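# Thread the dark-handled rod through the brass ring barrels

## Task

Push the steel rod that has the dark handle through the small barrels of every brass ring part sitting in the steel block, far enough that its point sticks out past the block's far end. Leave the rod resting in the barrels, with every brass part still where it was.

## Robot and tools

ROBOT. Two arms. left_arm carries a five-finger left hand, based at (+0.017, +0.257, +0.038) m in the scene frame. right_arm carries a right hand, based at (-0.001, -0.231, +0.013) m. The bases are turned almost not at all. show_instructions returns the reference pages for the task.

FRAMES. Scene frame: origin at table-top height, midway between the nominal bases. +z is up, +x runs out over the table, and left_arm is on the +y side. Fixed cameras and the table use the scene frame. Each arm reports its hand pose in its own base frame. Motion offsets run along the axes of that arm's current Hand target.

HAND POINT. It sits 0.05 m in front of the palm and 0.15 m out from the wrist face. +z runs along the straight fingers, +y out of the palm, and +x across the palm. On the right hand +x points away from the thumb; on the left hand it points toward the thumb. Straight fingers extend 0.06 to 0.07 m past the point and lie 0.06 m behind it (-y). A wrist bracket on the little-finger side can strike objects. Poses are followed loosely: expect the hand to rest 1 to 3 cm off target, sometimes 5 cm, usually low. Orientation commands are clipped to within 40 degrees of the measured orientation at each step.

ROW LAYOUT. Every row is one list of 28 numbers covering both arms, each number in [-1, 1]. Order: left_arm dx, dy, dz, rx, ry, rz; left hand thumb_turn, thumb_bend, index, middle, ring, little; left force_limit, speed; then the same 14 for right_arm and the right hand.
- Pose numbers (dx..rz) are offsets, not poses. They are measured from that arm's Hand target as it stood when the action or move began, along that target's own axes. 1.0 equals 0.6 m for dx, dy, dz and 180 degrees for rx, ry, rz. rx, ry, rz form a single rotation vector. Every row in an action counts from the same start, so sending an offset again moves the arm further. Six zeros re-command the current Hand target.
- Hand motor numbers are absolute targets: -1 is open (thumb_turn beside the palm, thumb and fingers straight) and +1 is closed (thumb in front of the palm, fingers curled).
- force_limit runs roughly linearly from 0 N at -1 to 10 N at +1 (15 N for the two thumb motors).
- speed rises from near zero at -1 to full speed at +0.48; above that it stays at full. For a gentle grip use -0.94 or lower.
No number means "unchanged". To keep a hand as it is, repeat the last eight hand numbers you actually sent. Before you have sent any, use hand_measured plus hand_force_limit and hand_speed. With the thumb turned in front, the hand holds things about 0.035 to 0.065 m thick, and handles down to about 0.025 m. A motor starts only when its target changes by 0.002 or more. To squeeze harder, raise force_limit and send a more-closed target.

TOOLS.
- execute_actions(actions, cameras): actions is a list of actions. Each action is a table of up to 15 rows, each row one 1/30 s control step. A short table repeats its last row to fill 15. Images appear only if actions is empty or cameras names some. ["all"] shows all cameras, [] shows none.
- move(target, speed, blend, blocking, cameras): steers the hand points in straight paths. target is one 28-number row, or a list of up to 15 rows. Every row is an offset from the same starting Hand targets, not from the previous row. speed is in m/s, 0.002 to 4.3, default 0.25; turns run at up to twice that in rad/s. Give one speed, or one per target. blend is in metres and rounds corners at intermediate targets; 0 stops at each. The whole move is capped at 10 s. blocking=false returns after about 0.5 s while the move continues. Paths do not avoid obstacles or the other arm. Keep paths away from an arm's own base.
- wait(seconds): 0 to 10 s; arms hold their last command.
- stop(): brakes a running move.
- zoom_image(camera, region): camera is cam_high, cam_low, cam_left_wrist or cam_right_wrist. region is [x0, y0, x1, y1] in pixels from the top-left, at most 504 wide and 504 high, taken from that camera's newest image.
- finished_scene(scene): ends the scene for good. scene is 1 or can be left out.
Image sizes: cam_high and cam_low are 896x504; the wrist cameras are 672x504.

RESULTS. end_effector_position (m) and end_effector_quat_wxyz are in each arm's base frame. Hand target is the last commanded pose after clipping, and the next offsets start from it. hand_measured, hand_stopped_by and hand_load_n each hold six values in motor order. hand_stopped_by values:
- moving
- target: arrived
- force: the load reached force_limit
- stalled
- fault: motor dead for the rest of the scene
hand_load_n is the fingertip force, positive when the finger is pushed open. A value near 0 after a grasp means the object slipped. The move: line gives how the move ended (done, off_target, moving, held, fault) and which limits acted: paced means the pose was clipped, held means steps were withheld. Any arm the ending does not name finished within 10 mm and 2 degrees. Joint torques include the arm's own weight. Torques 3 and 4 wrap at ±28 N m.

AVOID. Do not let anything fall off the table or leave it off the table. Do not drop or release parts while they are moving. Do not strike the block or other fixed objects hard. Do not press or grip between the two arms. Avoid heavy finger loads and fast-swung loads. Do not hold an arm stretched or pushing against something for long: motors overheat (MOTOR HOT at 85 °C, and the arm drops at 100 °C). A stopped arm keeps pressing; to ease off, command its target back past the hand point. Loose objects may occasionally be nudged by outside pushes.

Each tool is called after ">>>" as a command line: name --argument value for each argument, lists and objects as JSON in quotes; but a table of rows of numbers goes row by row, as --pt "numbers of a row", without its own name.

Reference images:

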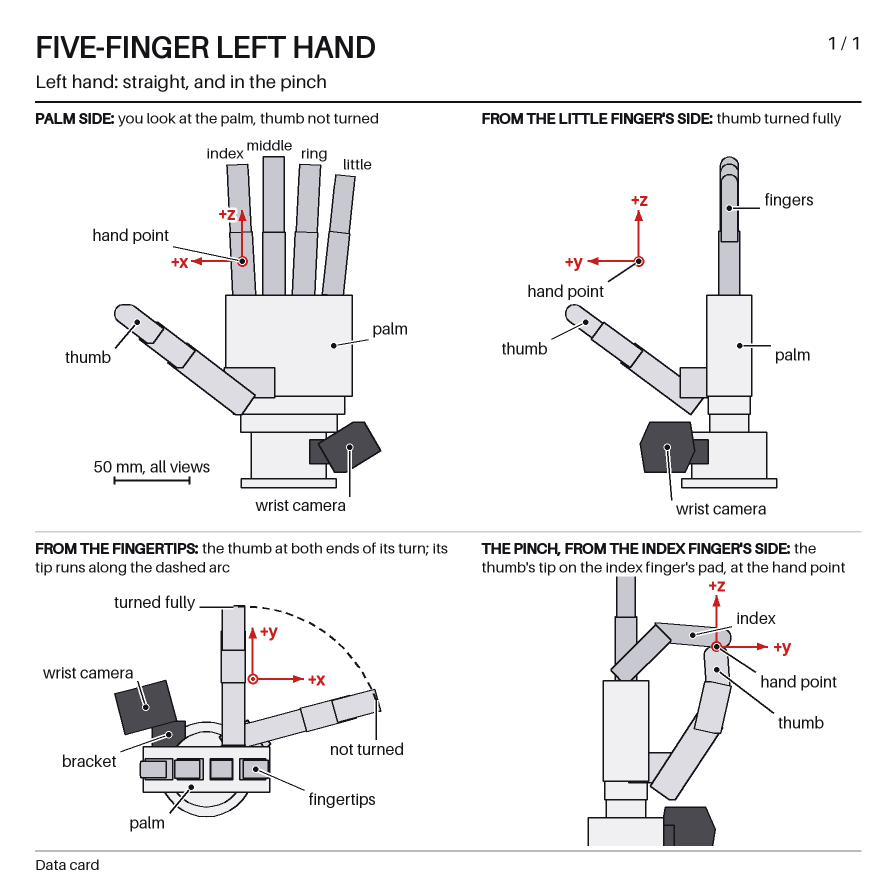

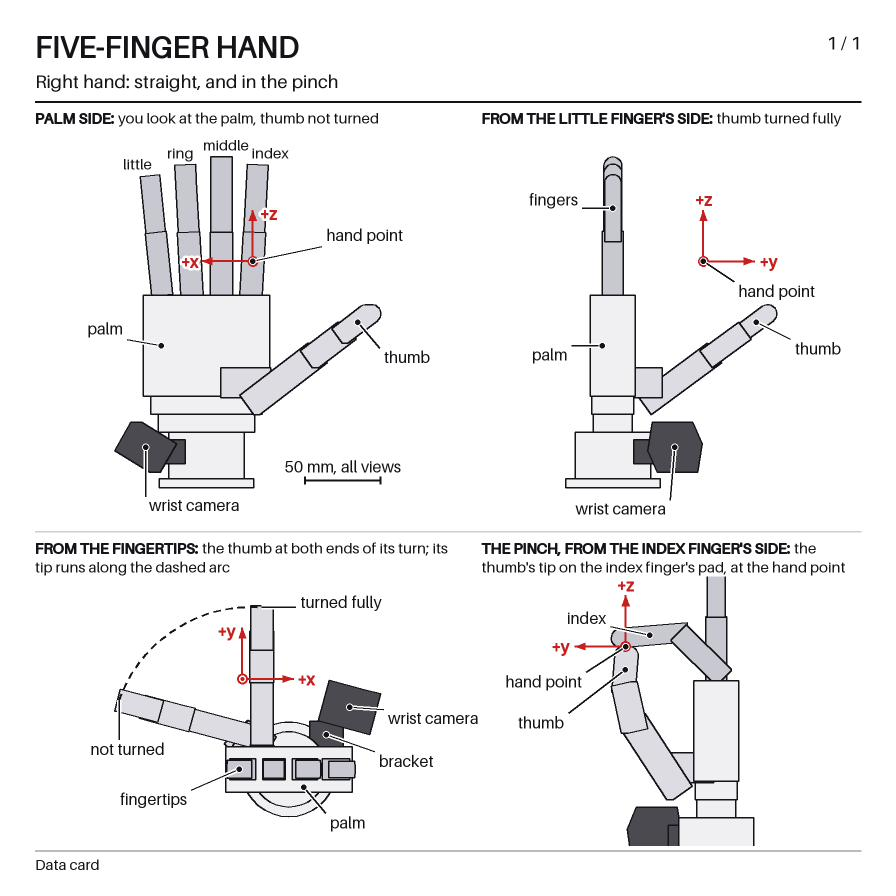

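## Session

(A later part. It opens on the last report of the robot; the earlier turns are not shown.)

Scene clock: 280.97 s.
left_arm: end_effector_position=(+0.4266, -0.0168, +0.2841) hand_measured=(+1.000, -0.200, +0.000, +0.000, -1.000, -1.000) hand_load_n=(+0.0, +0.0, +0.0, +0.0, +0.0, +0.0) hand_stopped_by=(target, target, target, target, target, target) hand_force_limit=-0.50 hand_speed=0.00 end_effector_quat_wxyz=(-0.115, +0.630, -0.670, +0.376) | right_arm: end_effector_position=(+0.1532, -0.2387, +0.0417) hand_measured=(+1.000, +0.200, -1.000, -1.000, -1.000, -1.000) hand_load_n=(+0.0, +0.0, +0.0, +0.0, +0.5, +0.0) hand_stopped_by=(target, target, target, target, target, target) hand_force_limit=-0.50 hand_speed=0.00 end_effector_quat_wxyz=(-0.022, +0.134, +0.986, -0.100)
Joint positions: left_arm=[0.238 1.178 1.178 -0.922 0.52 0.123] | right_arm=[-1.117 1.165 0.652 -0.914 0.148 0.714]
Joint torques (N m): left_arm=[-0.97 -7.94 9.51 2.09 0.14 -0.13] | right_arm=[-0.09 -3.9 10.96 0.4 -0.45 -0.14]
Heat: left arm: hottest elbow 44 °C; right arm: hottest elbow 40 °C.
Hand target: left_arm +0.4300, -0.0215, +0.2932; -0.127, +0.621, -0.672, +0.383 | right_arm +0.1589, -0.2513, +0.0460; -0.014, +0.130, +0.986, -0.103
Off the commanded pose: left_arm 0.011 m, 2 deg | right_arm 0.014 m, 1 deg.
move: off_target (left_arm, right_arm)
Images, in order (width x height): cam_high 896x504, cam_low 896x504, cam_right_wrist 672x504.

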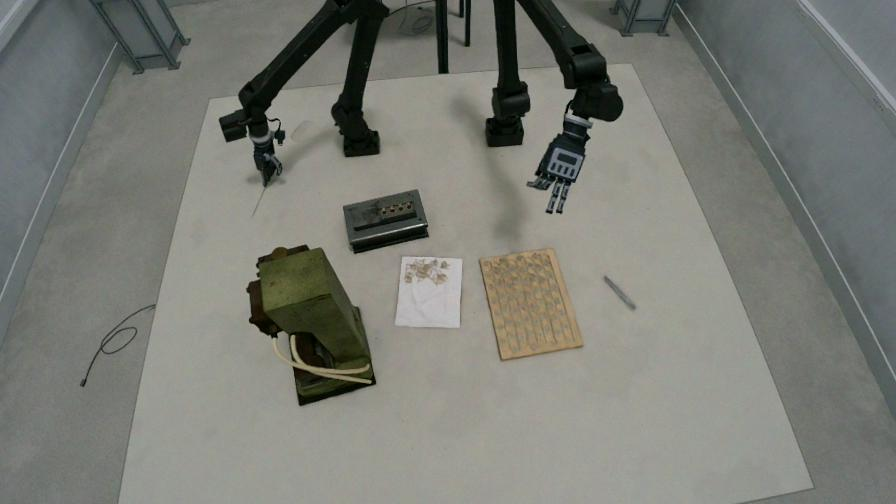

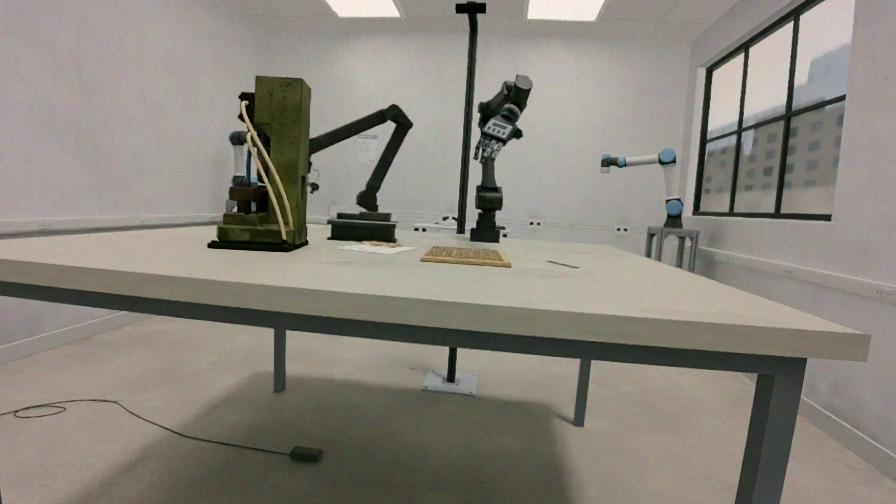

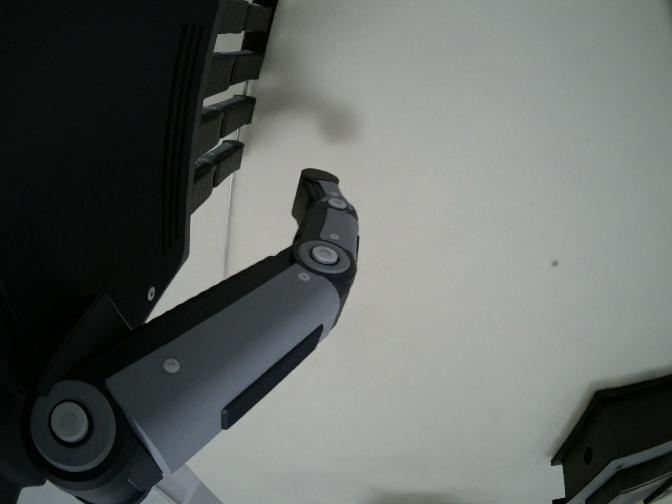

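>>> move --pt "0 0 0 0 0 0 1 -0.2 0.0 0.0 -1 -1 -0.5 0.0 0 -0.0347 -0.163 0 0 0 1 0.2 -1 -1 -1 -1 -0.5 0.0" --pt "0 0 0 0 0 0 1 -0.2 0.0 0.0 -1 -1 -0.5 0.0 0.1013 -0.1397 -0.0622 0.294 0 0 1 -0.1 -0.3 -0.3 -1 -1 -0.5 0.0" --cameras '["cam_high","cam_low","cam_right_wrist"]' --speed 0.2

Scene clock: 293.53 s.
left_arm: end_effector_position=(+0.4266, -0.0168, +0.2841) hand_measured=(+1.000, -0.200, +0.000, +0.000, -1.000, -1.000) hand_load_n=(+0.0, +0.0, +0.0, +0.0, +0.0, +0.0) hand_stopped_by=(target, target, target, target, target, target) hand_force_limit=-0.50 hand_speed=0.00 end_effector_quat_wxyz=(-0.115, +0.630, -0.670, +0.376) | right_arm: end_effector_position=(+0.0790, -0.3054, +0.0961) hand_measured=(+1.000, -0.100, -0.300, -0.300, -1.000, -1.000) hand_load_n=(+0.0, +0.0, +0.0, +0.0, +0.0, +0.0) hand_stopped_by=(target, target, target, target, target, target) hand_force_limit=-0.50 hand_speed=0.00 end_effector_quat_wxyz=(-0.073, +0.115, +0.840, -0.525)
Joint positions: left_arm=[0.238 1.178 1.178 -0.922 0.52 0.123] | right_arm=[-1.042 0.648 0.286 -0.251 0.703 0.424]
Joint torques (N m): left_arm=[-0.85 -7.82 9.66 2.18 0.17 -0.11] | right_arm=[1.03 -1.08 9.78 1.74 0.26 -0.17]
Heat: left arm: hottest elbow 44 °C; right arm: hottest elbow 42 °C.
Hand target: left_arm +0.4300, -0.0215, +0.2932; -0.127, +0.621, -0.672, +0.383 | right_arm +0.0809, -0.3072, +0.0999; -0.070, +0.110, +0.837, -0.532
Off the commanded pose: left_arm 0.011 m, 2 deg | right_arm 0.005 m, 1 deg.
move: off_target (left_arm)
Images, in order (width x height): cam_high 896x504, cam_low 896x504, cam_right_wrist 672x504.

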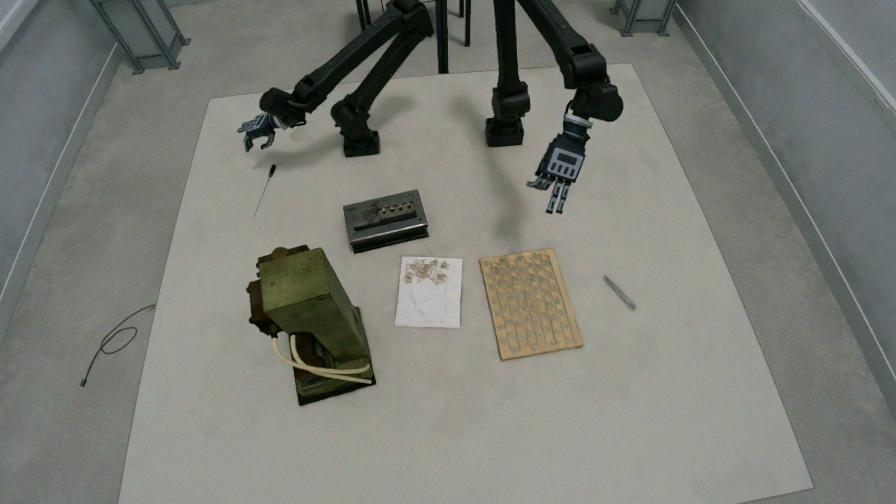

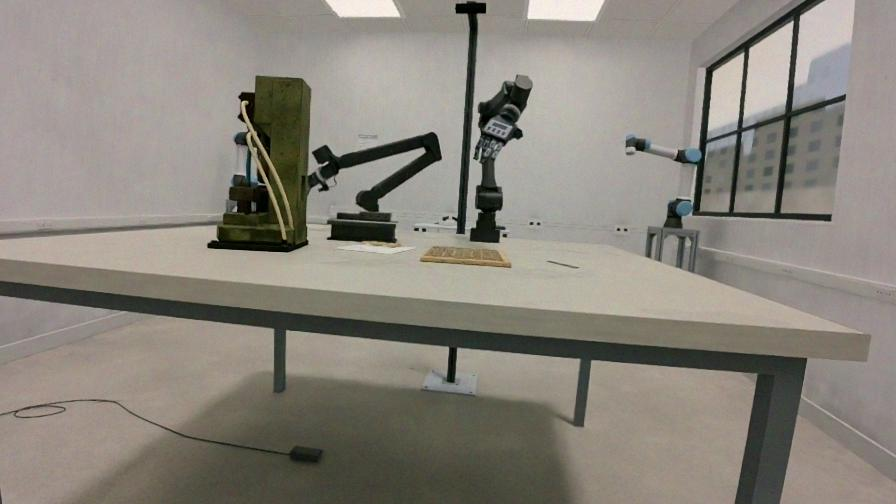

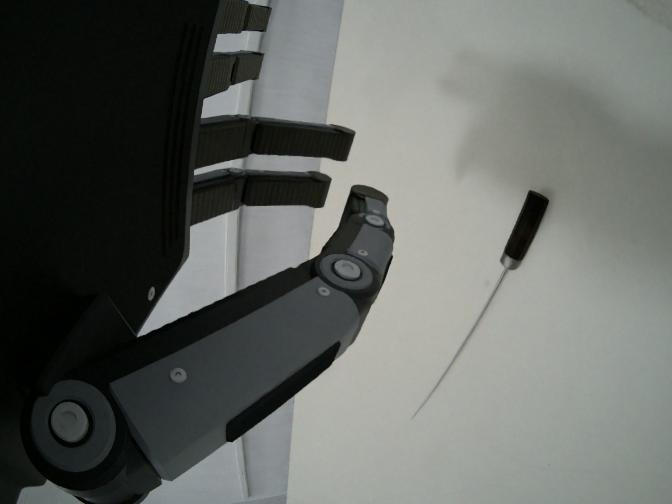

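>>> move --target '[0,0,0,0,0,0,1,-0.2,0.0,0.0,-1,-1,-0.5,0.0,-0.06,0.1158,0.0387,0,0,0,1,-0.1,-0.3,-0.3,-1,-1,-0.5,0.0]' --cameras '["cam_high","cam_right_wrist"]' --speed 0.1

Scene clock: 316.07 s.
left_arm: end_effector_position=(+0.4266, -0.0168, +0.2841) hand_measured=(+1.000, -0.200, +0.000, +0.000, -1.000, -1.000) hand_load_n=(+0.0, +0.5, +0.0, +0.0, +0.0, +0.0) hand_stopped_by=(target, target, target, target, target, target) hand_force_limit=-0.50 hand_speed=0.00 end_effector_quat_wxyz=(-0.115, +0.630, -0.670, +0.376) | right_arm: end_effector_position=(+0.1142, -0.3074, +0.0263) hand_measured=(+1.000, -0.100, -0.300, -0.300, -1.000, -1.000) hand_load_n=(+0.0, +0.0, -0.5, +0.0, +0.0, +0.0) hand_stopped_by=(target, target, target, target, target, target) hand_force_limit=-0.50 hand_speed=0.00 end_effector_quat_wxyz=(-0.078, +0.104, +0.840, -0.527)
Joint positions: left_arm=[0.238 1.178 1.178 -0.922 0.52 0.123] | right_arm=[-0.891 1.011 0.206 0.117 0.824 0.52]
Joint torques (N m): left_arm=[-1.03 -7.65 9.52 2.11 0.18 -0.15] | right_arm=[1.44 -2.32 7.45 1.66 0.54 0.18]
Heat: left arm: hottest elbow 44 °C; right arm: hottest elbow 41 °C.
Hand target: left_arm +0.4300, -0.0215, +0.2932; -0.127, +0.621, -0.672, +0.383 | right_arm +0.1179, -0.3084, +0.0271; -0.070, +0.110, +0.837, -0.532
Off the commanded pose: left_arm 0.011 m, 2 deg | right_arm 0.004 m, 1 deg.
move: off_target (left_arm)
Images, in order (width x height): cam_high 896x504, cam_right_wrist 672x504.

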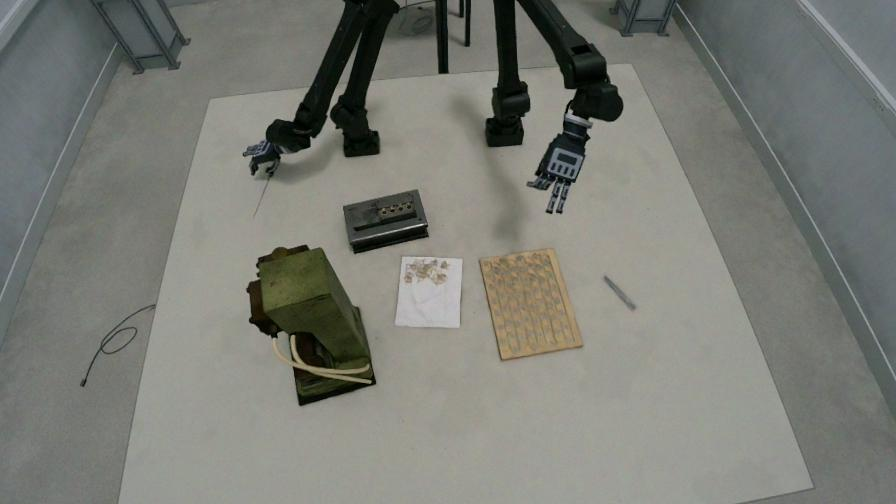

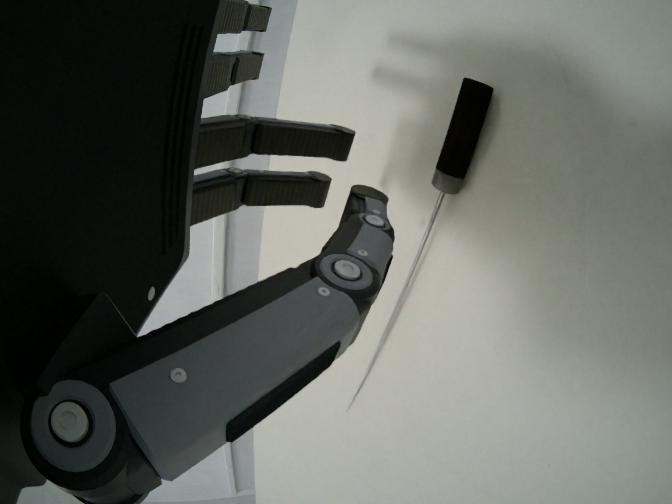

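>>> move --target '[0,0,0,0,0,0,1,-0.2,0.0,0.0,-1,-1,-0.5,0.0,0.0467,0.035,0.004,0,0,0,1,-0.1,-0.3,-0.3,-1,-1,-0.5,0.0]' --cameras '["cam_right_wrist"]' --speed 0.08

Scene clock: 324.10 s.
left_arm: end_effector_position=(+0.4266, -0.0168, +0.2841) hand_measured=(+1.000, -0.200, +0.000, +0.000, -1.000, -1.000) hand_load_n=(+0.0, +0.0, +0.0, +0.5, +0.0, +0.0) hand_stopped_by=(target, target, target, target, target, target) hand_force_limit=-0.50 hand_speed=0.00 end_effector_quat_wxyz=(-0.115, +0.630, -0.670, +0.376) | right_arm: end_effector_position=(+0.0939, -0.2921, +0.0043) hand_measured=(+1.000, -0.100, -0.300, -0.300, -1.000, -1.000) hand_load_n=(+0.0, +0.0, +0.0, +0.0, -0.5, +0.0) hand_stopped_by=(target, target, target, target, target, target) hand_force_limit=-0.50 hand_speed=0.00 end_effector_quat_wxyz=(-0.071, +0.111, +0.840, -0.527)
Joint positions: left_arm=[0.238 1.178 1.178 -0.922 0.52 0.123] | right_arm=[-0.934 1.011 0.112 0.238 0.785 0.499]
Joint torques (N m): left_arm=[-1.14 -8 9.7 2.1 0.18 -0.12] | right_arm=[-0.21 -2.67 6.84 1.63 0.15 -0.17]
Heat: left arm: hottest elbow 44 °C; right arm: hottest elbow 40 °C.
Hand target: left_arm +0.4300, -0.0215, +0.2932; -0.127, +0.621, -0.672, +0.383 | right_arm +0.0925, -0.2946, +0.0071; -0.070, +0.110, +0.837, -0.532
Off the commanded pose: left_arm 0.011 m, 2 deg | right_arm 0.004 m, 1 deg.
move: off_target (left_arm)
Images, in order (width x height): cam_right_wrist 672x504.

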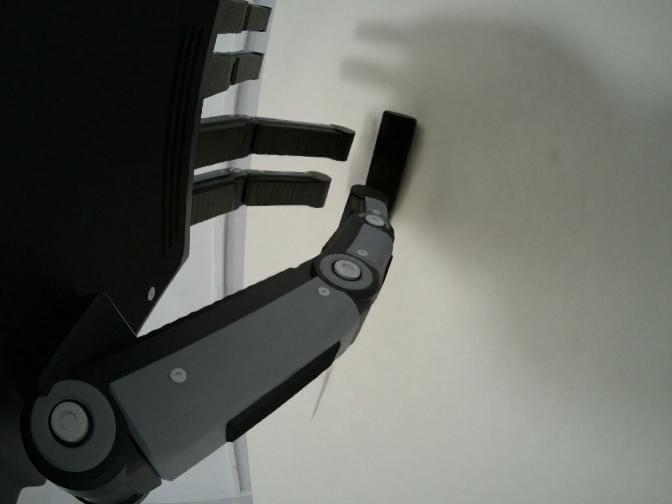

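>>> move --target '[0,0,0,0,0,0,1,-0.2,0.0,0.0,-1,-1,-0.5,0.0,0.0133,0.0267,0.0,0,0,0,1,-0.1,-0.3,-0.3,-1,-1,-0.5,0.0]' --cameras '["cam_right_wrist","cam_high"]' --speed 0.04

>>> zoom_image --camera "cam_right_wrist" --region '[280, 80, 440, 260]'

>>> zoom_image --camera "cam_high" --region '[220, 120, 320, 220]'

Scene clock: 333.73 s.
left_arm: end_effector_position=(+0.4266, -0.0168, +0.2841) hand_measured=(+1.000, -0.200, +0.000, +0.000, -1.000, -1.000) hand_load_n=(+0.0, +0.0, +0.0, +0.0, +0.0, +0.0) hand_stopped_by=(target, target, target, target, target, target) hand_force_limit=-0.50 hand_speed=0.00 end_effector_quat_wxyz=(-0.115, +0.630, -0.670, +0.376) | right_arm: end_effector_position=(+0.0892, -0.2858, -0.0057) hand_measured=(+1.000, -0.100, -0.300, -0.300, -1.000, -1.000) hand_load_n=(+0.0, +0.0, +0.0, -1.0, +0.0, +0.0) hand_stopped_by=(target, target, target, target, target, target) hand_force_limit=-0.50 hand_speed=0.00 end_effector_quat_wxyz=(-0.067, +0.113, +0.837, -0.532)
Joint positions: left_arm=[0.238 1.178 1.178 -0.922 0.52 0.123] | right_arm=[-0.934 1.051 0.07 0.336 0.785 0.497]
Joint torques (N m): left_arm=[-0.62 -8 9.68 2.07 0.18 -0.15] | right_arm=[-0.09 -1.26 6.19 1.59 0.18 -0.13]
Heat: left arm: hottest elbow 44 °C; right arm: hottest elbow 40 °C.
Hand target: left_arm +0.4300, -0.0215, +0.2932; -0.127, +0.621, -0.672, +0.383 | right_arm +0.0866, -0.2859, -0.0074; -0.070, +0.110, +0.837, -0.532
Off the commanded pose: left_arm 0.011 m, 2 deg | right_arm 0.003 m, 1 deg.
move: off_target (left_arm)
Images, in order (width x height): cam_high 896x504, cam_right_wrist 672x504.

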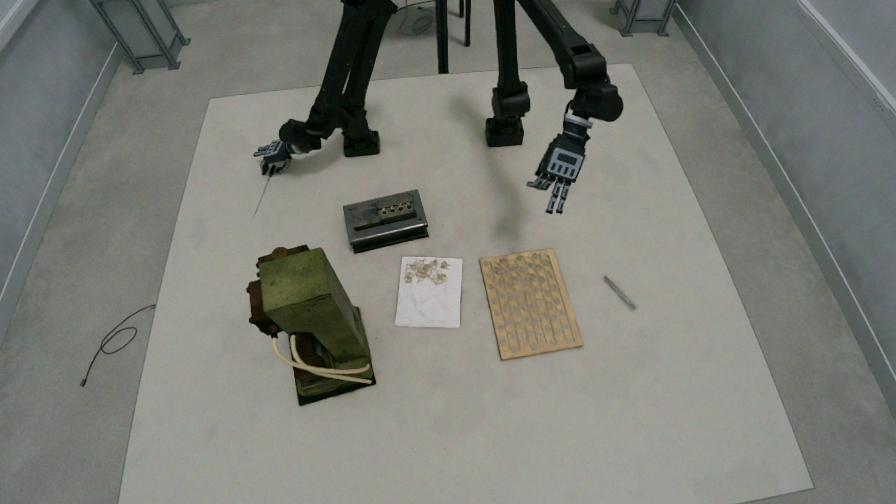

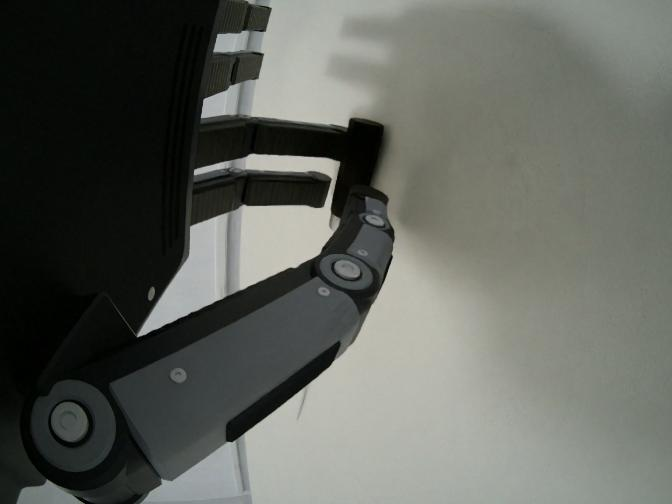

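Scaled by 2.800 from the camera's 672x504 image, which has a finer 960x720 frame.

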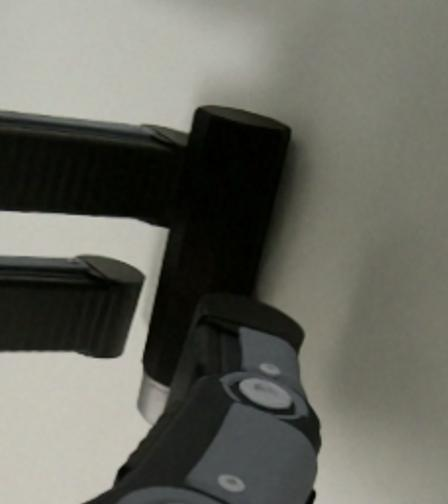

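Scaled by 5.040 from the camera's 896x504 image, which has a finer 1280x720 frame.

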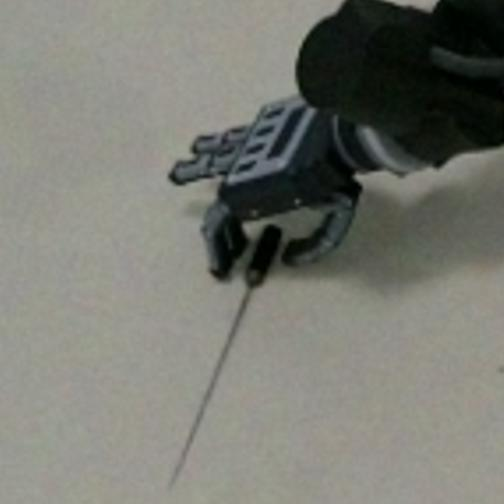

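>>> move --target '[0,0,0,0,0,0,1,-0.2,0.0,0.0,-1,-1,-0.5,0.0,0,0,0,0,0,0,1,0.15,0.3,0.3,-1,-1,-0.4,-0.94]' --cameras '["cam_right_wrist","cam_high"]' --speed 0.04

>>> zoom_image --camera "cam_right_wrist" --region '[280, 80, 440, 260]'

>>> zoom_image --camera "cam_high" --region '[220, 120, 320, 220]'

Scene clock: 342.50 s.
left_arm: end_effector_position=(+0.4266, -0.0168, +0.2841) hand_measured=(+1.000, -0.200, +0.000, +0.000, -1.000, -1.000) hand_load_n=(+0.0, +0.0, +0.0, +0.0, +0.0, +0.0) hand_stopped_by=(target, target, target, target, target, target) hand_force_limit=-0.50 hand_speed=0.00 end_effector_quat_wxyz=(-0.115, +0.630, -0.670, +0.376) | right_arm: end_effector_position=(+0.0901, -0.2881, -0.0037) hand_measured=(+1.000, +0.150, +0.230, +0.212, -1.000, -1.000) hand_load_n=(+0.0, +1.0, +4.5, +3.5, +0.0, +0.0) hand_stopped_by=(target, target, force, force, target, target) hand_force_limit=-0.40 hand_speed=-0.94 end_effector_quat_wxyz=(-0.064, +0.116, +0.834, -0.536)
Joint positions: left_arm=[0.238 1.178 1.178 -0.922 0.52 0.123] | right_arm=[-0.936 1.054 0.07 0.353 0.785 0.497]
Joint torques (N m): left_arm=[-0.73 -8 9.62 2.1 0.18 -0.13] | right_arm=[0.09 -1.55 6.12 0.96 0.14 -0.14]
Heat: left arm: hottest elbow 44 °C; right arm: hottest elbow 39 °C.
Hand target: left_arm +0.4300, -0.0215, +0.2932; -0.127, +0.621, -0.672, +0.383 | right_arm +0.0865, -0.2860, -0.0074; -0.070, +0.110, +0.837, -0.532
Off the commanded pose: left_arm 0.011 m, 2 deg | right_arm 0.006 m, 1 deg.
move: off_target (left_arm)
Images, in order (width x height): cam_high 896x504, cam_right_wrist 672x504.

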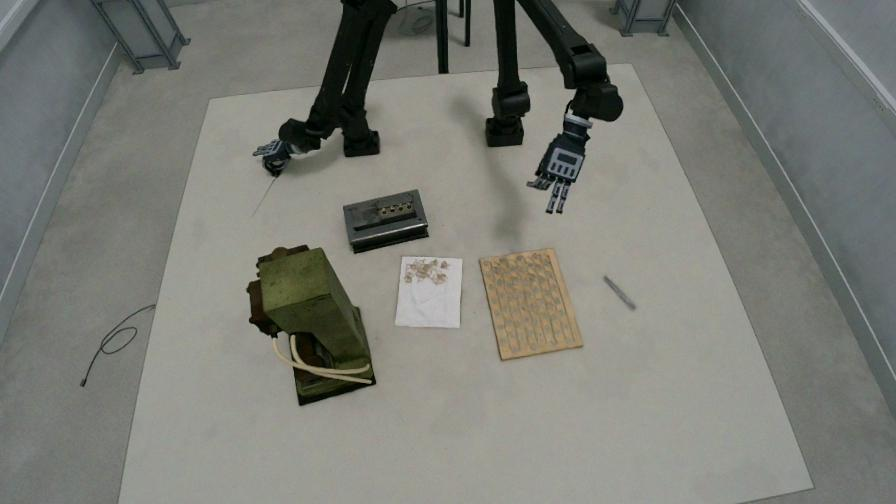

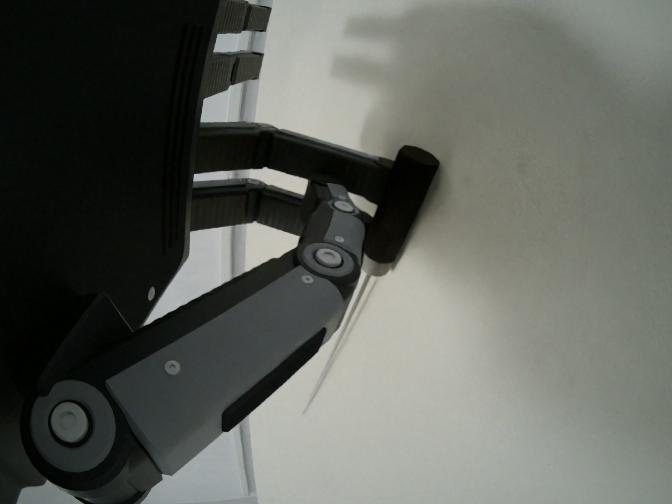

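Scaled by 2.800 from the camera's 672x504 image, which has a finer 960x720 frame.

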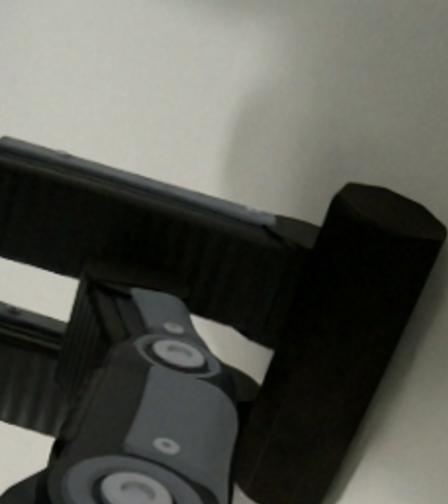

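Scaled by 5.040 from the camera's 896x504 image, which has a finer 1280x720 frame.

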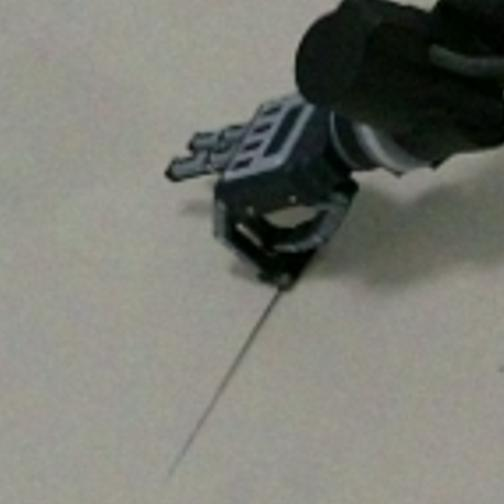

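>>> move --pt "0 0 0 0 0 0 1 -0.2 0.0 0.0 -1 -1 -0.5 0.0 0 0 0 0 0 0 1 -0.3 -0.4 -0.4 -1 -1 -0.4 -0.3" --pt "0 0 0 0 0 0 1 -0.2 0.0 0.0 -1 -1 -0.5 0.0 0 -0.165 -0.08 0 0 0 1 -0.3 -0.4 -0.4 -1 -1 -0.4 -0.3" --cameras '["cam_right_wrist","cam_high"]' --speed 0.12

>>> zoom_image --camera "cam_high" --region '[220, 120, 320, 220]'

Scene clock: 356.37 s.
left_arm: end_effector_position=(+0.4266, -0.0168, +0.2841) hand_measured=(+1.000, -0.200, +0.000, +0.000, -1.000, -1.000) hand_load_n=(+0.0, +0.0, +0.0, +0.0, +0.0, +0.0) hand_stopped_by=(target, target, target, target, target, target) hand_force_limit=-0.50 hand_speed=0.00 end_effector_quat_wxyz=(-0.115, +0.630, -0.670, +0.376) | right_arm: end_effector_position=(+0.0728, -0.2689, +0.0655) hand_measured=(+1.000, -0.298, -0.400, -0.400, -1.000, -1.000) hand_load_n=(+0.0, +0.0, +0.0, +0.0, +0.0, +0.0) hand_stopped_by=(target, target, target, target, target, target) hand_force_limit=-0.40 hand_speed=-0.30 end_effector_quat_wxyz=(-0.093, +0.095, +0.850, -0.510)
Joint positions: left_arm=[0.238 1.178 1.178 -0.922 0.52 0.123] | right_arm=[-0.948 0.559 0.211 -0.358 0.778 0.471]
Joint torques (N m): left_arm=[-0.97 -7.77 9.61 2.1 0.16 -0.14] | right_arm=[1.38 0.03 15.87 0.68 0.53 0.14]
Heat: left arm: hottest elbow 44 °C; right arm: hottest elbow 39 °C.
Hand target: left_arm +0.4300, -0.0215, +0.2932; -0.127, +0.621, -0.672, +0.383 | right_arm +0.0871, -0.2845, +0.1026; -0.070, +0.110, +0.837, -0.532
Off the commanded pose: left_arm 0.011 m, 2 deg | right_arm 0.043 m, 4 deg.
move: off_target (left_arm, right_arm)
Images, in order (width x height): cam_high 896x504, cam_right_wrist 672x504.

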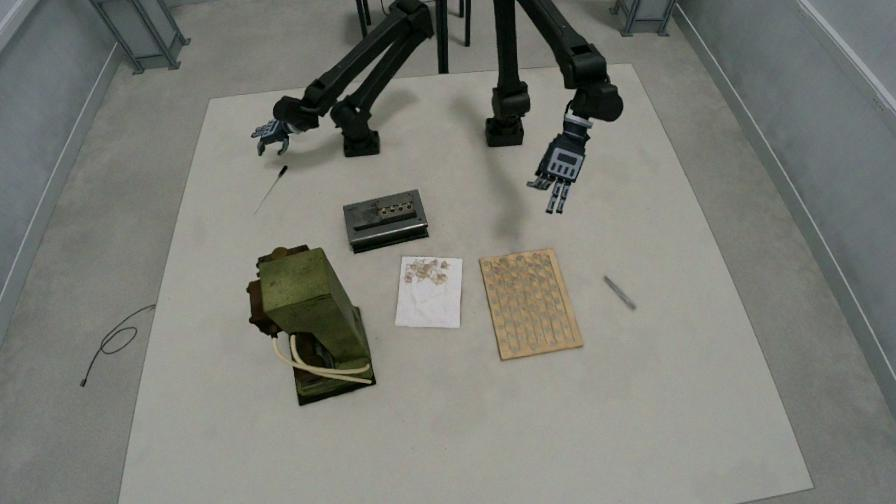

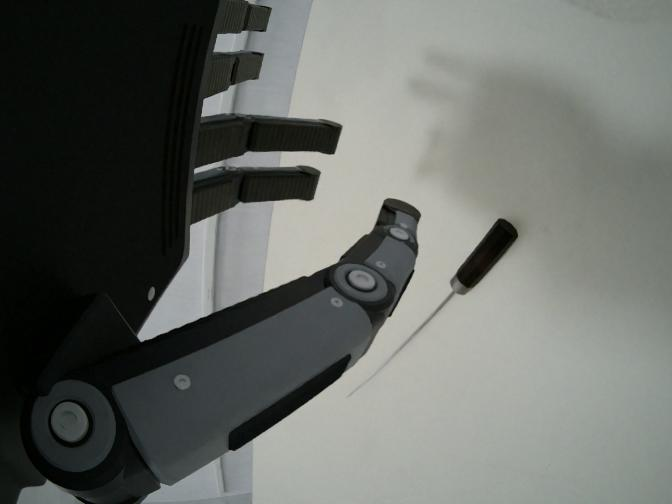

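Scaled by 5.040 from the camera's 896x504 image, which has a finer 1280x720 frame.

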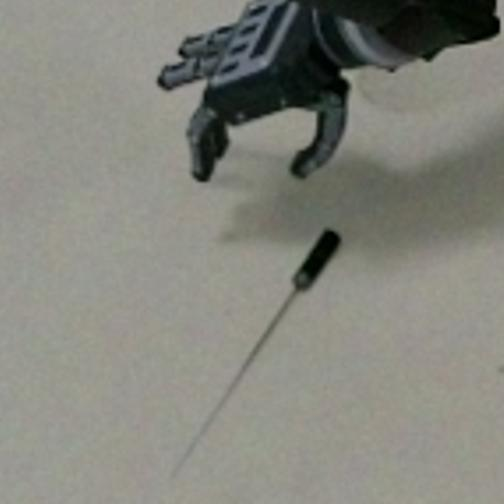

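>>> move --target '[0,0,0,0,0,0,1,-0.2,0.0,0.0,-1,-1,-0.5,0.0,-0.073,0.0722,-0.2523,-0.2921,-0.0536,-0.0675,1,0.2,-1,-1,-1,-1,-0.5,0.0]' --cameras '["cam_right_wrist","cam_high"]' --speed 0.25

Scene clock: 368.27 s.
left_arm: end_effector_position=(+0.4266, -0.0168, +0.2841) hand_measured=(+1.000, -0.200, +0.000, +0.000, -1.000, -1.000) hand_load_n=(+0.0, +0.0, +0.0, +0.0, +0.0, +0.0) hand_stopped_by=(target, target, target, target, target, target) hand_force_limit=-0.50 hand_speed=0.00 end_effector_quat_wxyz=(-0.115, +0.630, -0.670, +0.376) | right_arm: end_effector_position=(+0.1541, -0.1324, +0.1042) hand_measured=(+1.000, +0.200, -1.000, -1.000, -1.000, -1.000) hand_load_n=(+0.0, +0.0, +0.0, +0.0, +0.0, +0.0) hand_stopped_by=(target, target, target, target, target, target) hand_force_limit=-0.50 hand_speed=0.00 end_effector_quat_wxyz=(-0.018, -0.005, +0.996, -0.087)
Joint positions: left_arm=[0.238 1.178 1.178 -0.922 0.52 0.123] | right_arm=[-0.877 0.852 0.641 -1.248 0.138 0.676]
Joint torques (N m): left_arm=[-1.08 -8.53 9.66 2.13 0.18 -0.13] | right_arm=[1.49 -1.96 14.71 -0.46 -0.14 0.18]
Heat: left arm: hottest elbow 44 °C; right arm: hottest elbow 43 °C.
Hand target: left_arm +0.4300, -0.0215, +0.2932; -0.127, +0.621, -0.672, +0.383 | right_arm +0.1696, -0.1457, +0.1274; +0.000, +0.000, +0.995, -0.104
Off the commanded pose: left_arm 0.011 m, 2 deg | right_arm 0.031 m, 3 deg.
move: off_target (left_arm, right_arm)
Images, in order (width x height): cam_high 896x504, cam_right_wrist 672x504.

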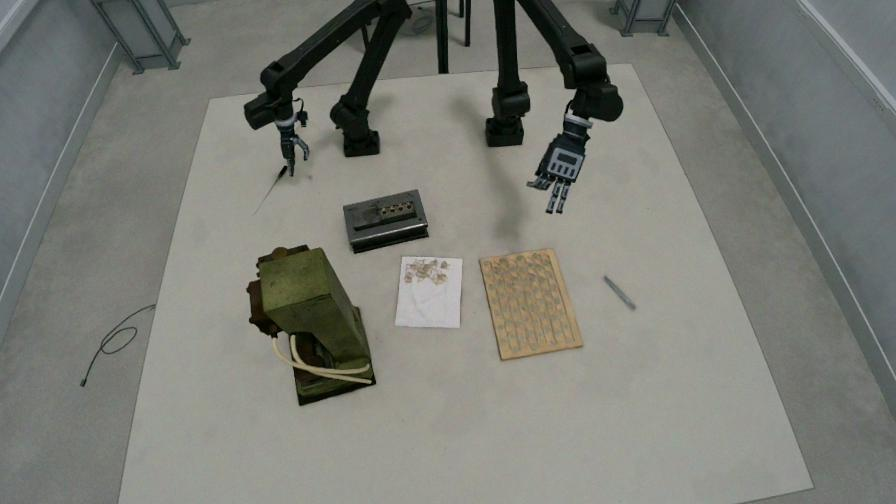

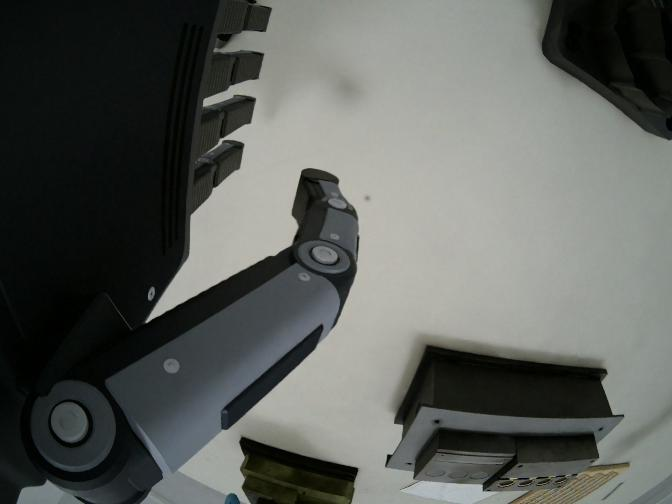

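>>> move --target '[0,0,0,0,0,0,1,-0.2,0.0,0.0,-1,-1,-0.5,0.0,0,0.0267,0.125,0,0,0,1,0.2,-1,-1,-1,-1,-0.5,0.0]' --cameras '["cam_right_wrist","cam_low"]' --speed 0.1

>>> zoom_image --camera "cam_low" --region '[290, 200, 350, 240]'

Scene clock: 373.10 s.
left_arm: end_effector_position=(+0.4266, -0.0168, +0.2841) hand_measured=(+1.000, -0.200, +0.000, +0.000, -1.000, -1.000) hand_load_n=(+0.0, +0.0, +0.0, +0.0, +0.0, +0.0) hand_stopped_by=(target, target, target, target, target, target) hand_force_limit=-0.50 hand_speed=0.00 end_effector_quat_wxyz=(-0.115, +0.630, -0.670, +0.376) | right_arm: end_effector_position=(+0.1652, -0.1451, +0.0522) hand_measured=(+1.000, +0.200, -1.000, -1.000, -1.000, -1.000) hand_load_n=(+0.0, +0.0, +0.0, +0.0, +0.0, +0.0) hand_stopped_by=(target, target, target, target, target, target) hand_force_limit=-0.50 hand_speed=0.00 end_effector_quat_wxyz=(-0.004, -0.003, +0.995, -0.103)
Joint positions: left_arm=[0.238 1.178 1.178 -0.922 0.52 0.123] | right_arm=[-0.876 0.929 0.535 -1.022 0.138 0.677]
Joint torques (N m): left_arm=[-0.73 -8.12 9.57 1.96 0.16 -0.14] | right_arm=[1.49 -2.37 8.69 0.53 -0.08 0.18]
Motor temperatures (°C): left_arm=[36 36 44 28 29 28] | right_arm=[28 28 44 29 31 29]
Heat: left arm: hottest elbow 44 °C; right arm: hottest elbow 44 °C.
Hand target: left_arm +0.4300, -0.0215, +0.2932; -0.127, +0.621, -0.672, +0.383 | right_arm +0.1696, -0.1456, +0.0508; +0.000, +0.000, +0.995, -0.104
Off the commanded pose: left_arm 0.011 m, 2 deg | right_arm 0.005 m, 1 deg.
move: off_target (left_arm)
Images, in order (width x height): cam_low 896x504, cam_right_wrist 672x504.

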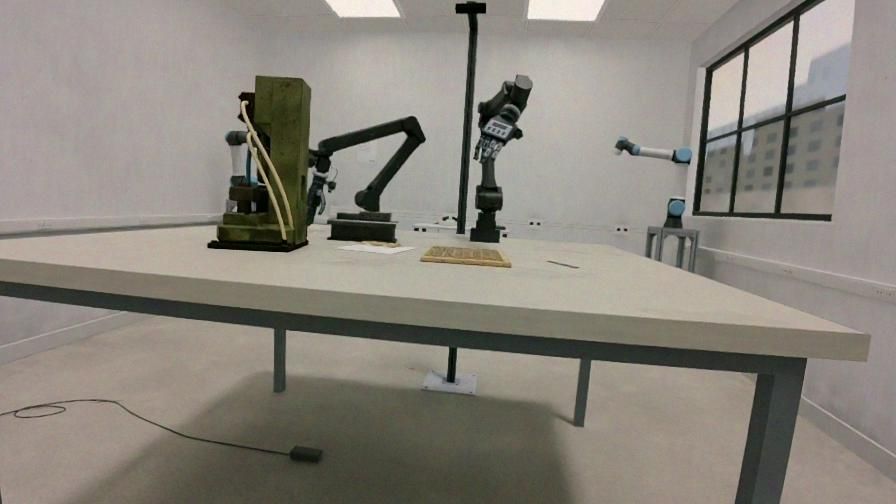

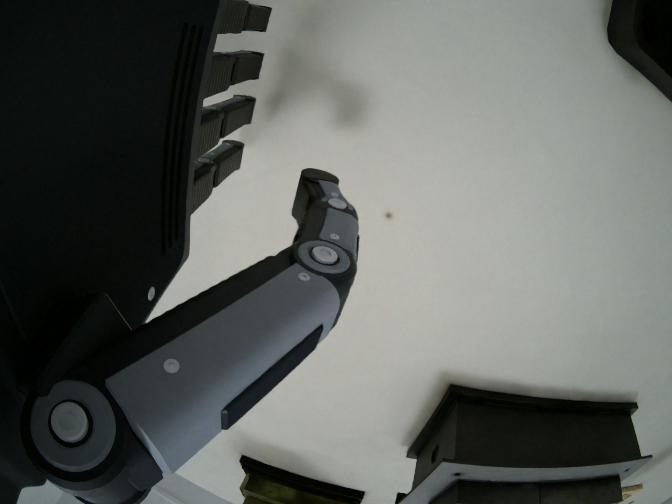

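Scaled by 8.400 from the camera's 896x504 image, which has a finer 1280x720 frame.

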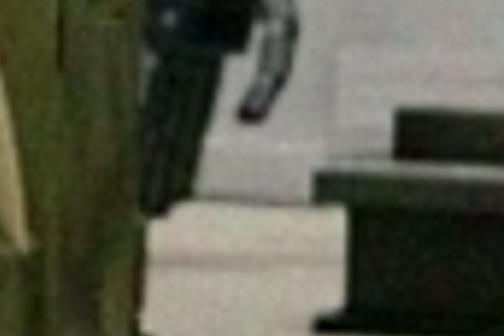

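>>> move --pt "0 0 0 0 0 0 1 -0.2 0.0 0.0 -1 -1 -0.5 0.0 -0.0067 0.0035 0.0163 0 0 0 1 0.2 -1 -1 -1 -1 -0.5 0.0" --pt "0 0 0 0 0 0 1 -0.2 0.0 0.0 -1 -1 -0.5 0.0 -0.0067 -0.2575 0.0700 0 0 0 1 0.2 -1 -1 -1 -1 -0.5 0.0" --cameras '["cam_right_wrist","cam_high"]' --speed 0.08

>>> zoom_image --camera "cam_right_wrist" --region '[180, 0, 320, 140]'

>>> zoom_image --camera "cam_high" --region '[190, 110, 310, 230]'

Scene clock: 380.57 s.
left_arm: end_effector_position=(+0.4266, -0.0168, +0.2841) hand_measured=(+1.000, -0.200, +0.000, +0.000, -1.000, -1.000) hand_load_n=(+0.0, +0.0, +0.0, +0.0, +0.0, +0.0) hand_stopped_by=(target, target, target, target, target, target) hand_force_limit=-0.50 hand_speed=0.00 end_effector_quat_wxyz=(-0.115, +0.630, -0.670, +0.376) | right_arm: end_effector_position=(+0.1663, -0.2653, +0.0406) hand_measured=(+1.000, +0.200, -1.000, -1.000, -1.000, -1.000) hand_load_n=(+0.0, +0.0, +0.0, -10.5, +0.0, +0.0) hand_stopped_by=(target, target, target, target, target, target) hand_force_limit=-0.50 hand_speed=0.00 end_effector_quat_wxyz=(-0.009, -0.007, +0.998, -0.069)
Joint positions: left_arm=[0.238 1.178 1.178 -0.922 0.52 0.123] | right_arm=[-1.132 1.323 0.775 -0.904 0.074 0.421]
Joint torques (N m): left_arm=[-1.2 -8.06 9.62 2.04 0.15 -0.17] | right_arm=[-1.44 -4.78 12.55 2.44 0.53 -0.1]
Heat: left arm: hottest elbow 44 °C; right arm: hottest elbow 44 °C.
Hand target: left_arm +0.4300, -0.0215, +0.2932; -0.127, +0.621, -0.672, +0.383 | right_arm +0.1735, -0.3055, +0.0418; +0.000, +0.000, +0.995, -0.105
Off the commanded pose: left_arm 0.011 m, 2 deg | right_arm 0.041 m, 4 deg.
move: off_target (left_arm, right_arm)
Images, in order (width x height): cam_high 896x504, cam_right_wrist 672x504.

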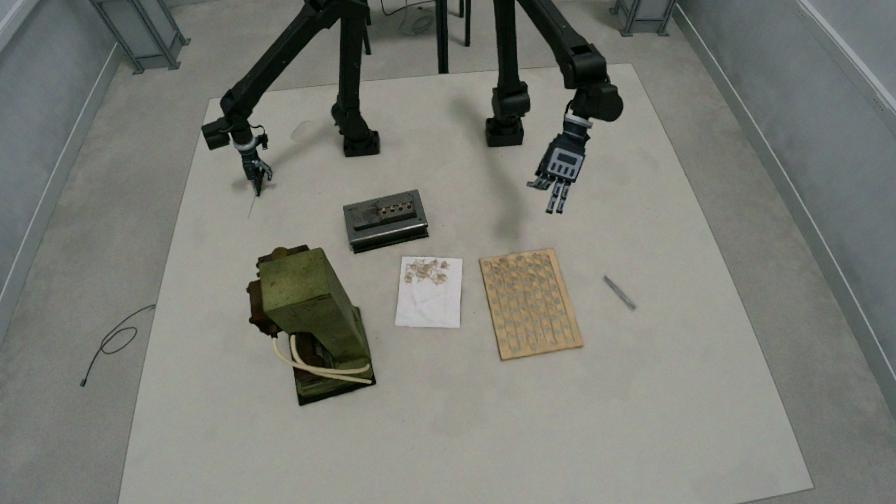

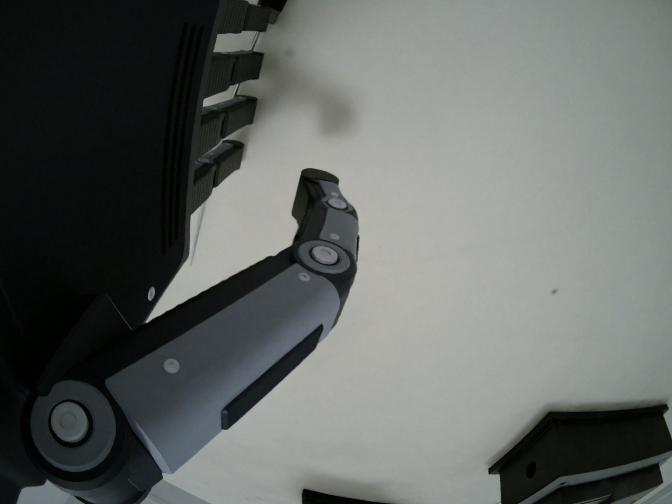

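Scaled by 3.600 from the camera's 672x504 image, which has a finer 960x720 frame.

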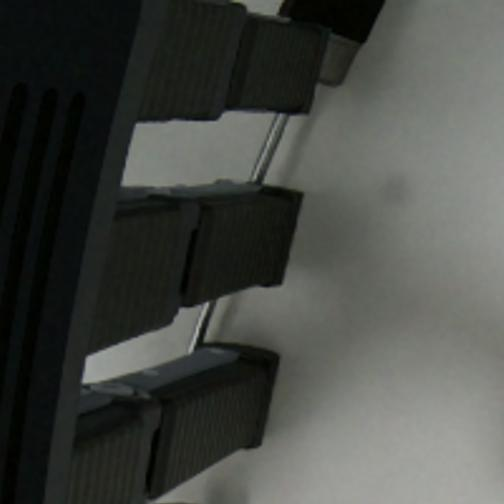

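Scaled by 4.200 from the camera's 896x504 image, which has a finer 1280x720 frame.

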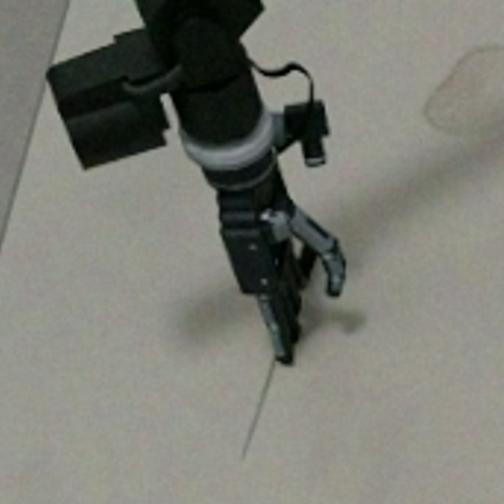

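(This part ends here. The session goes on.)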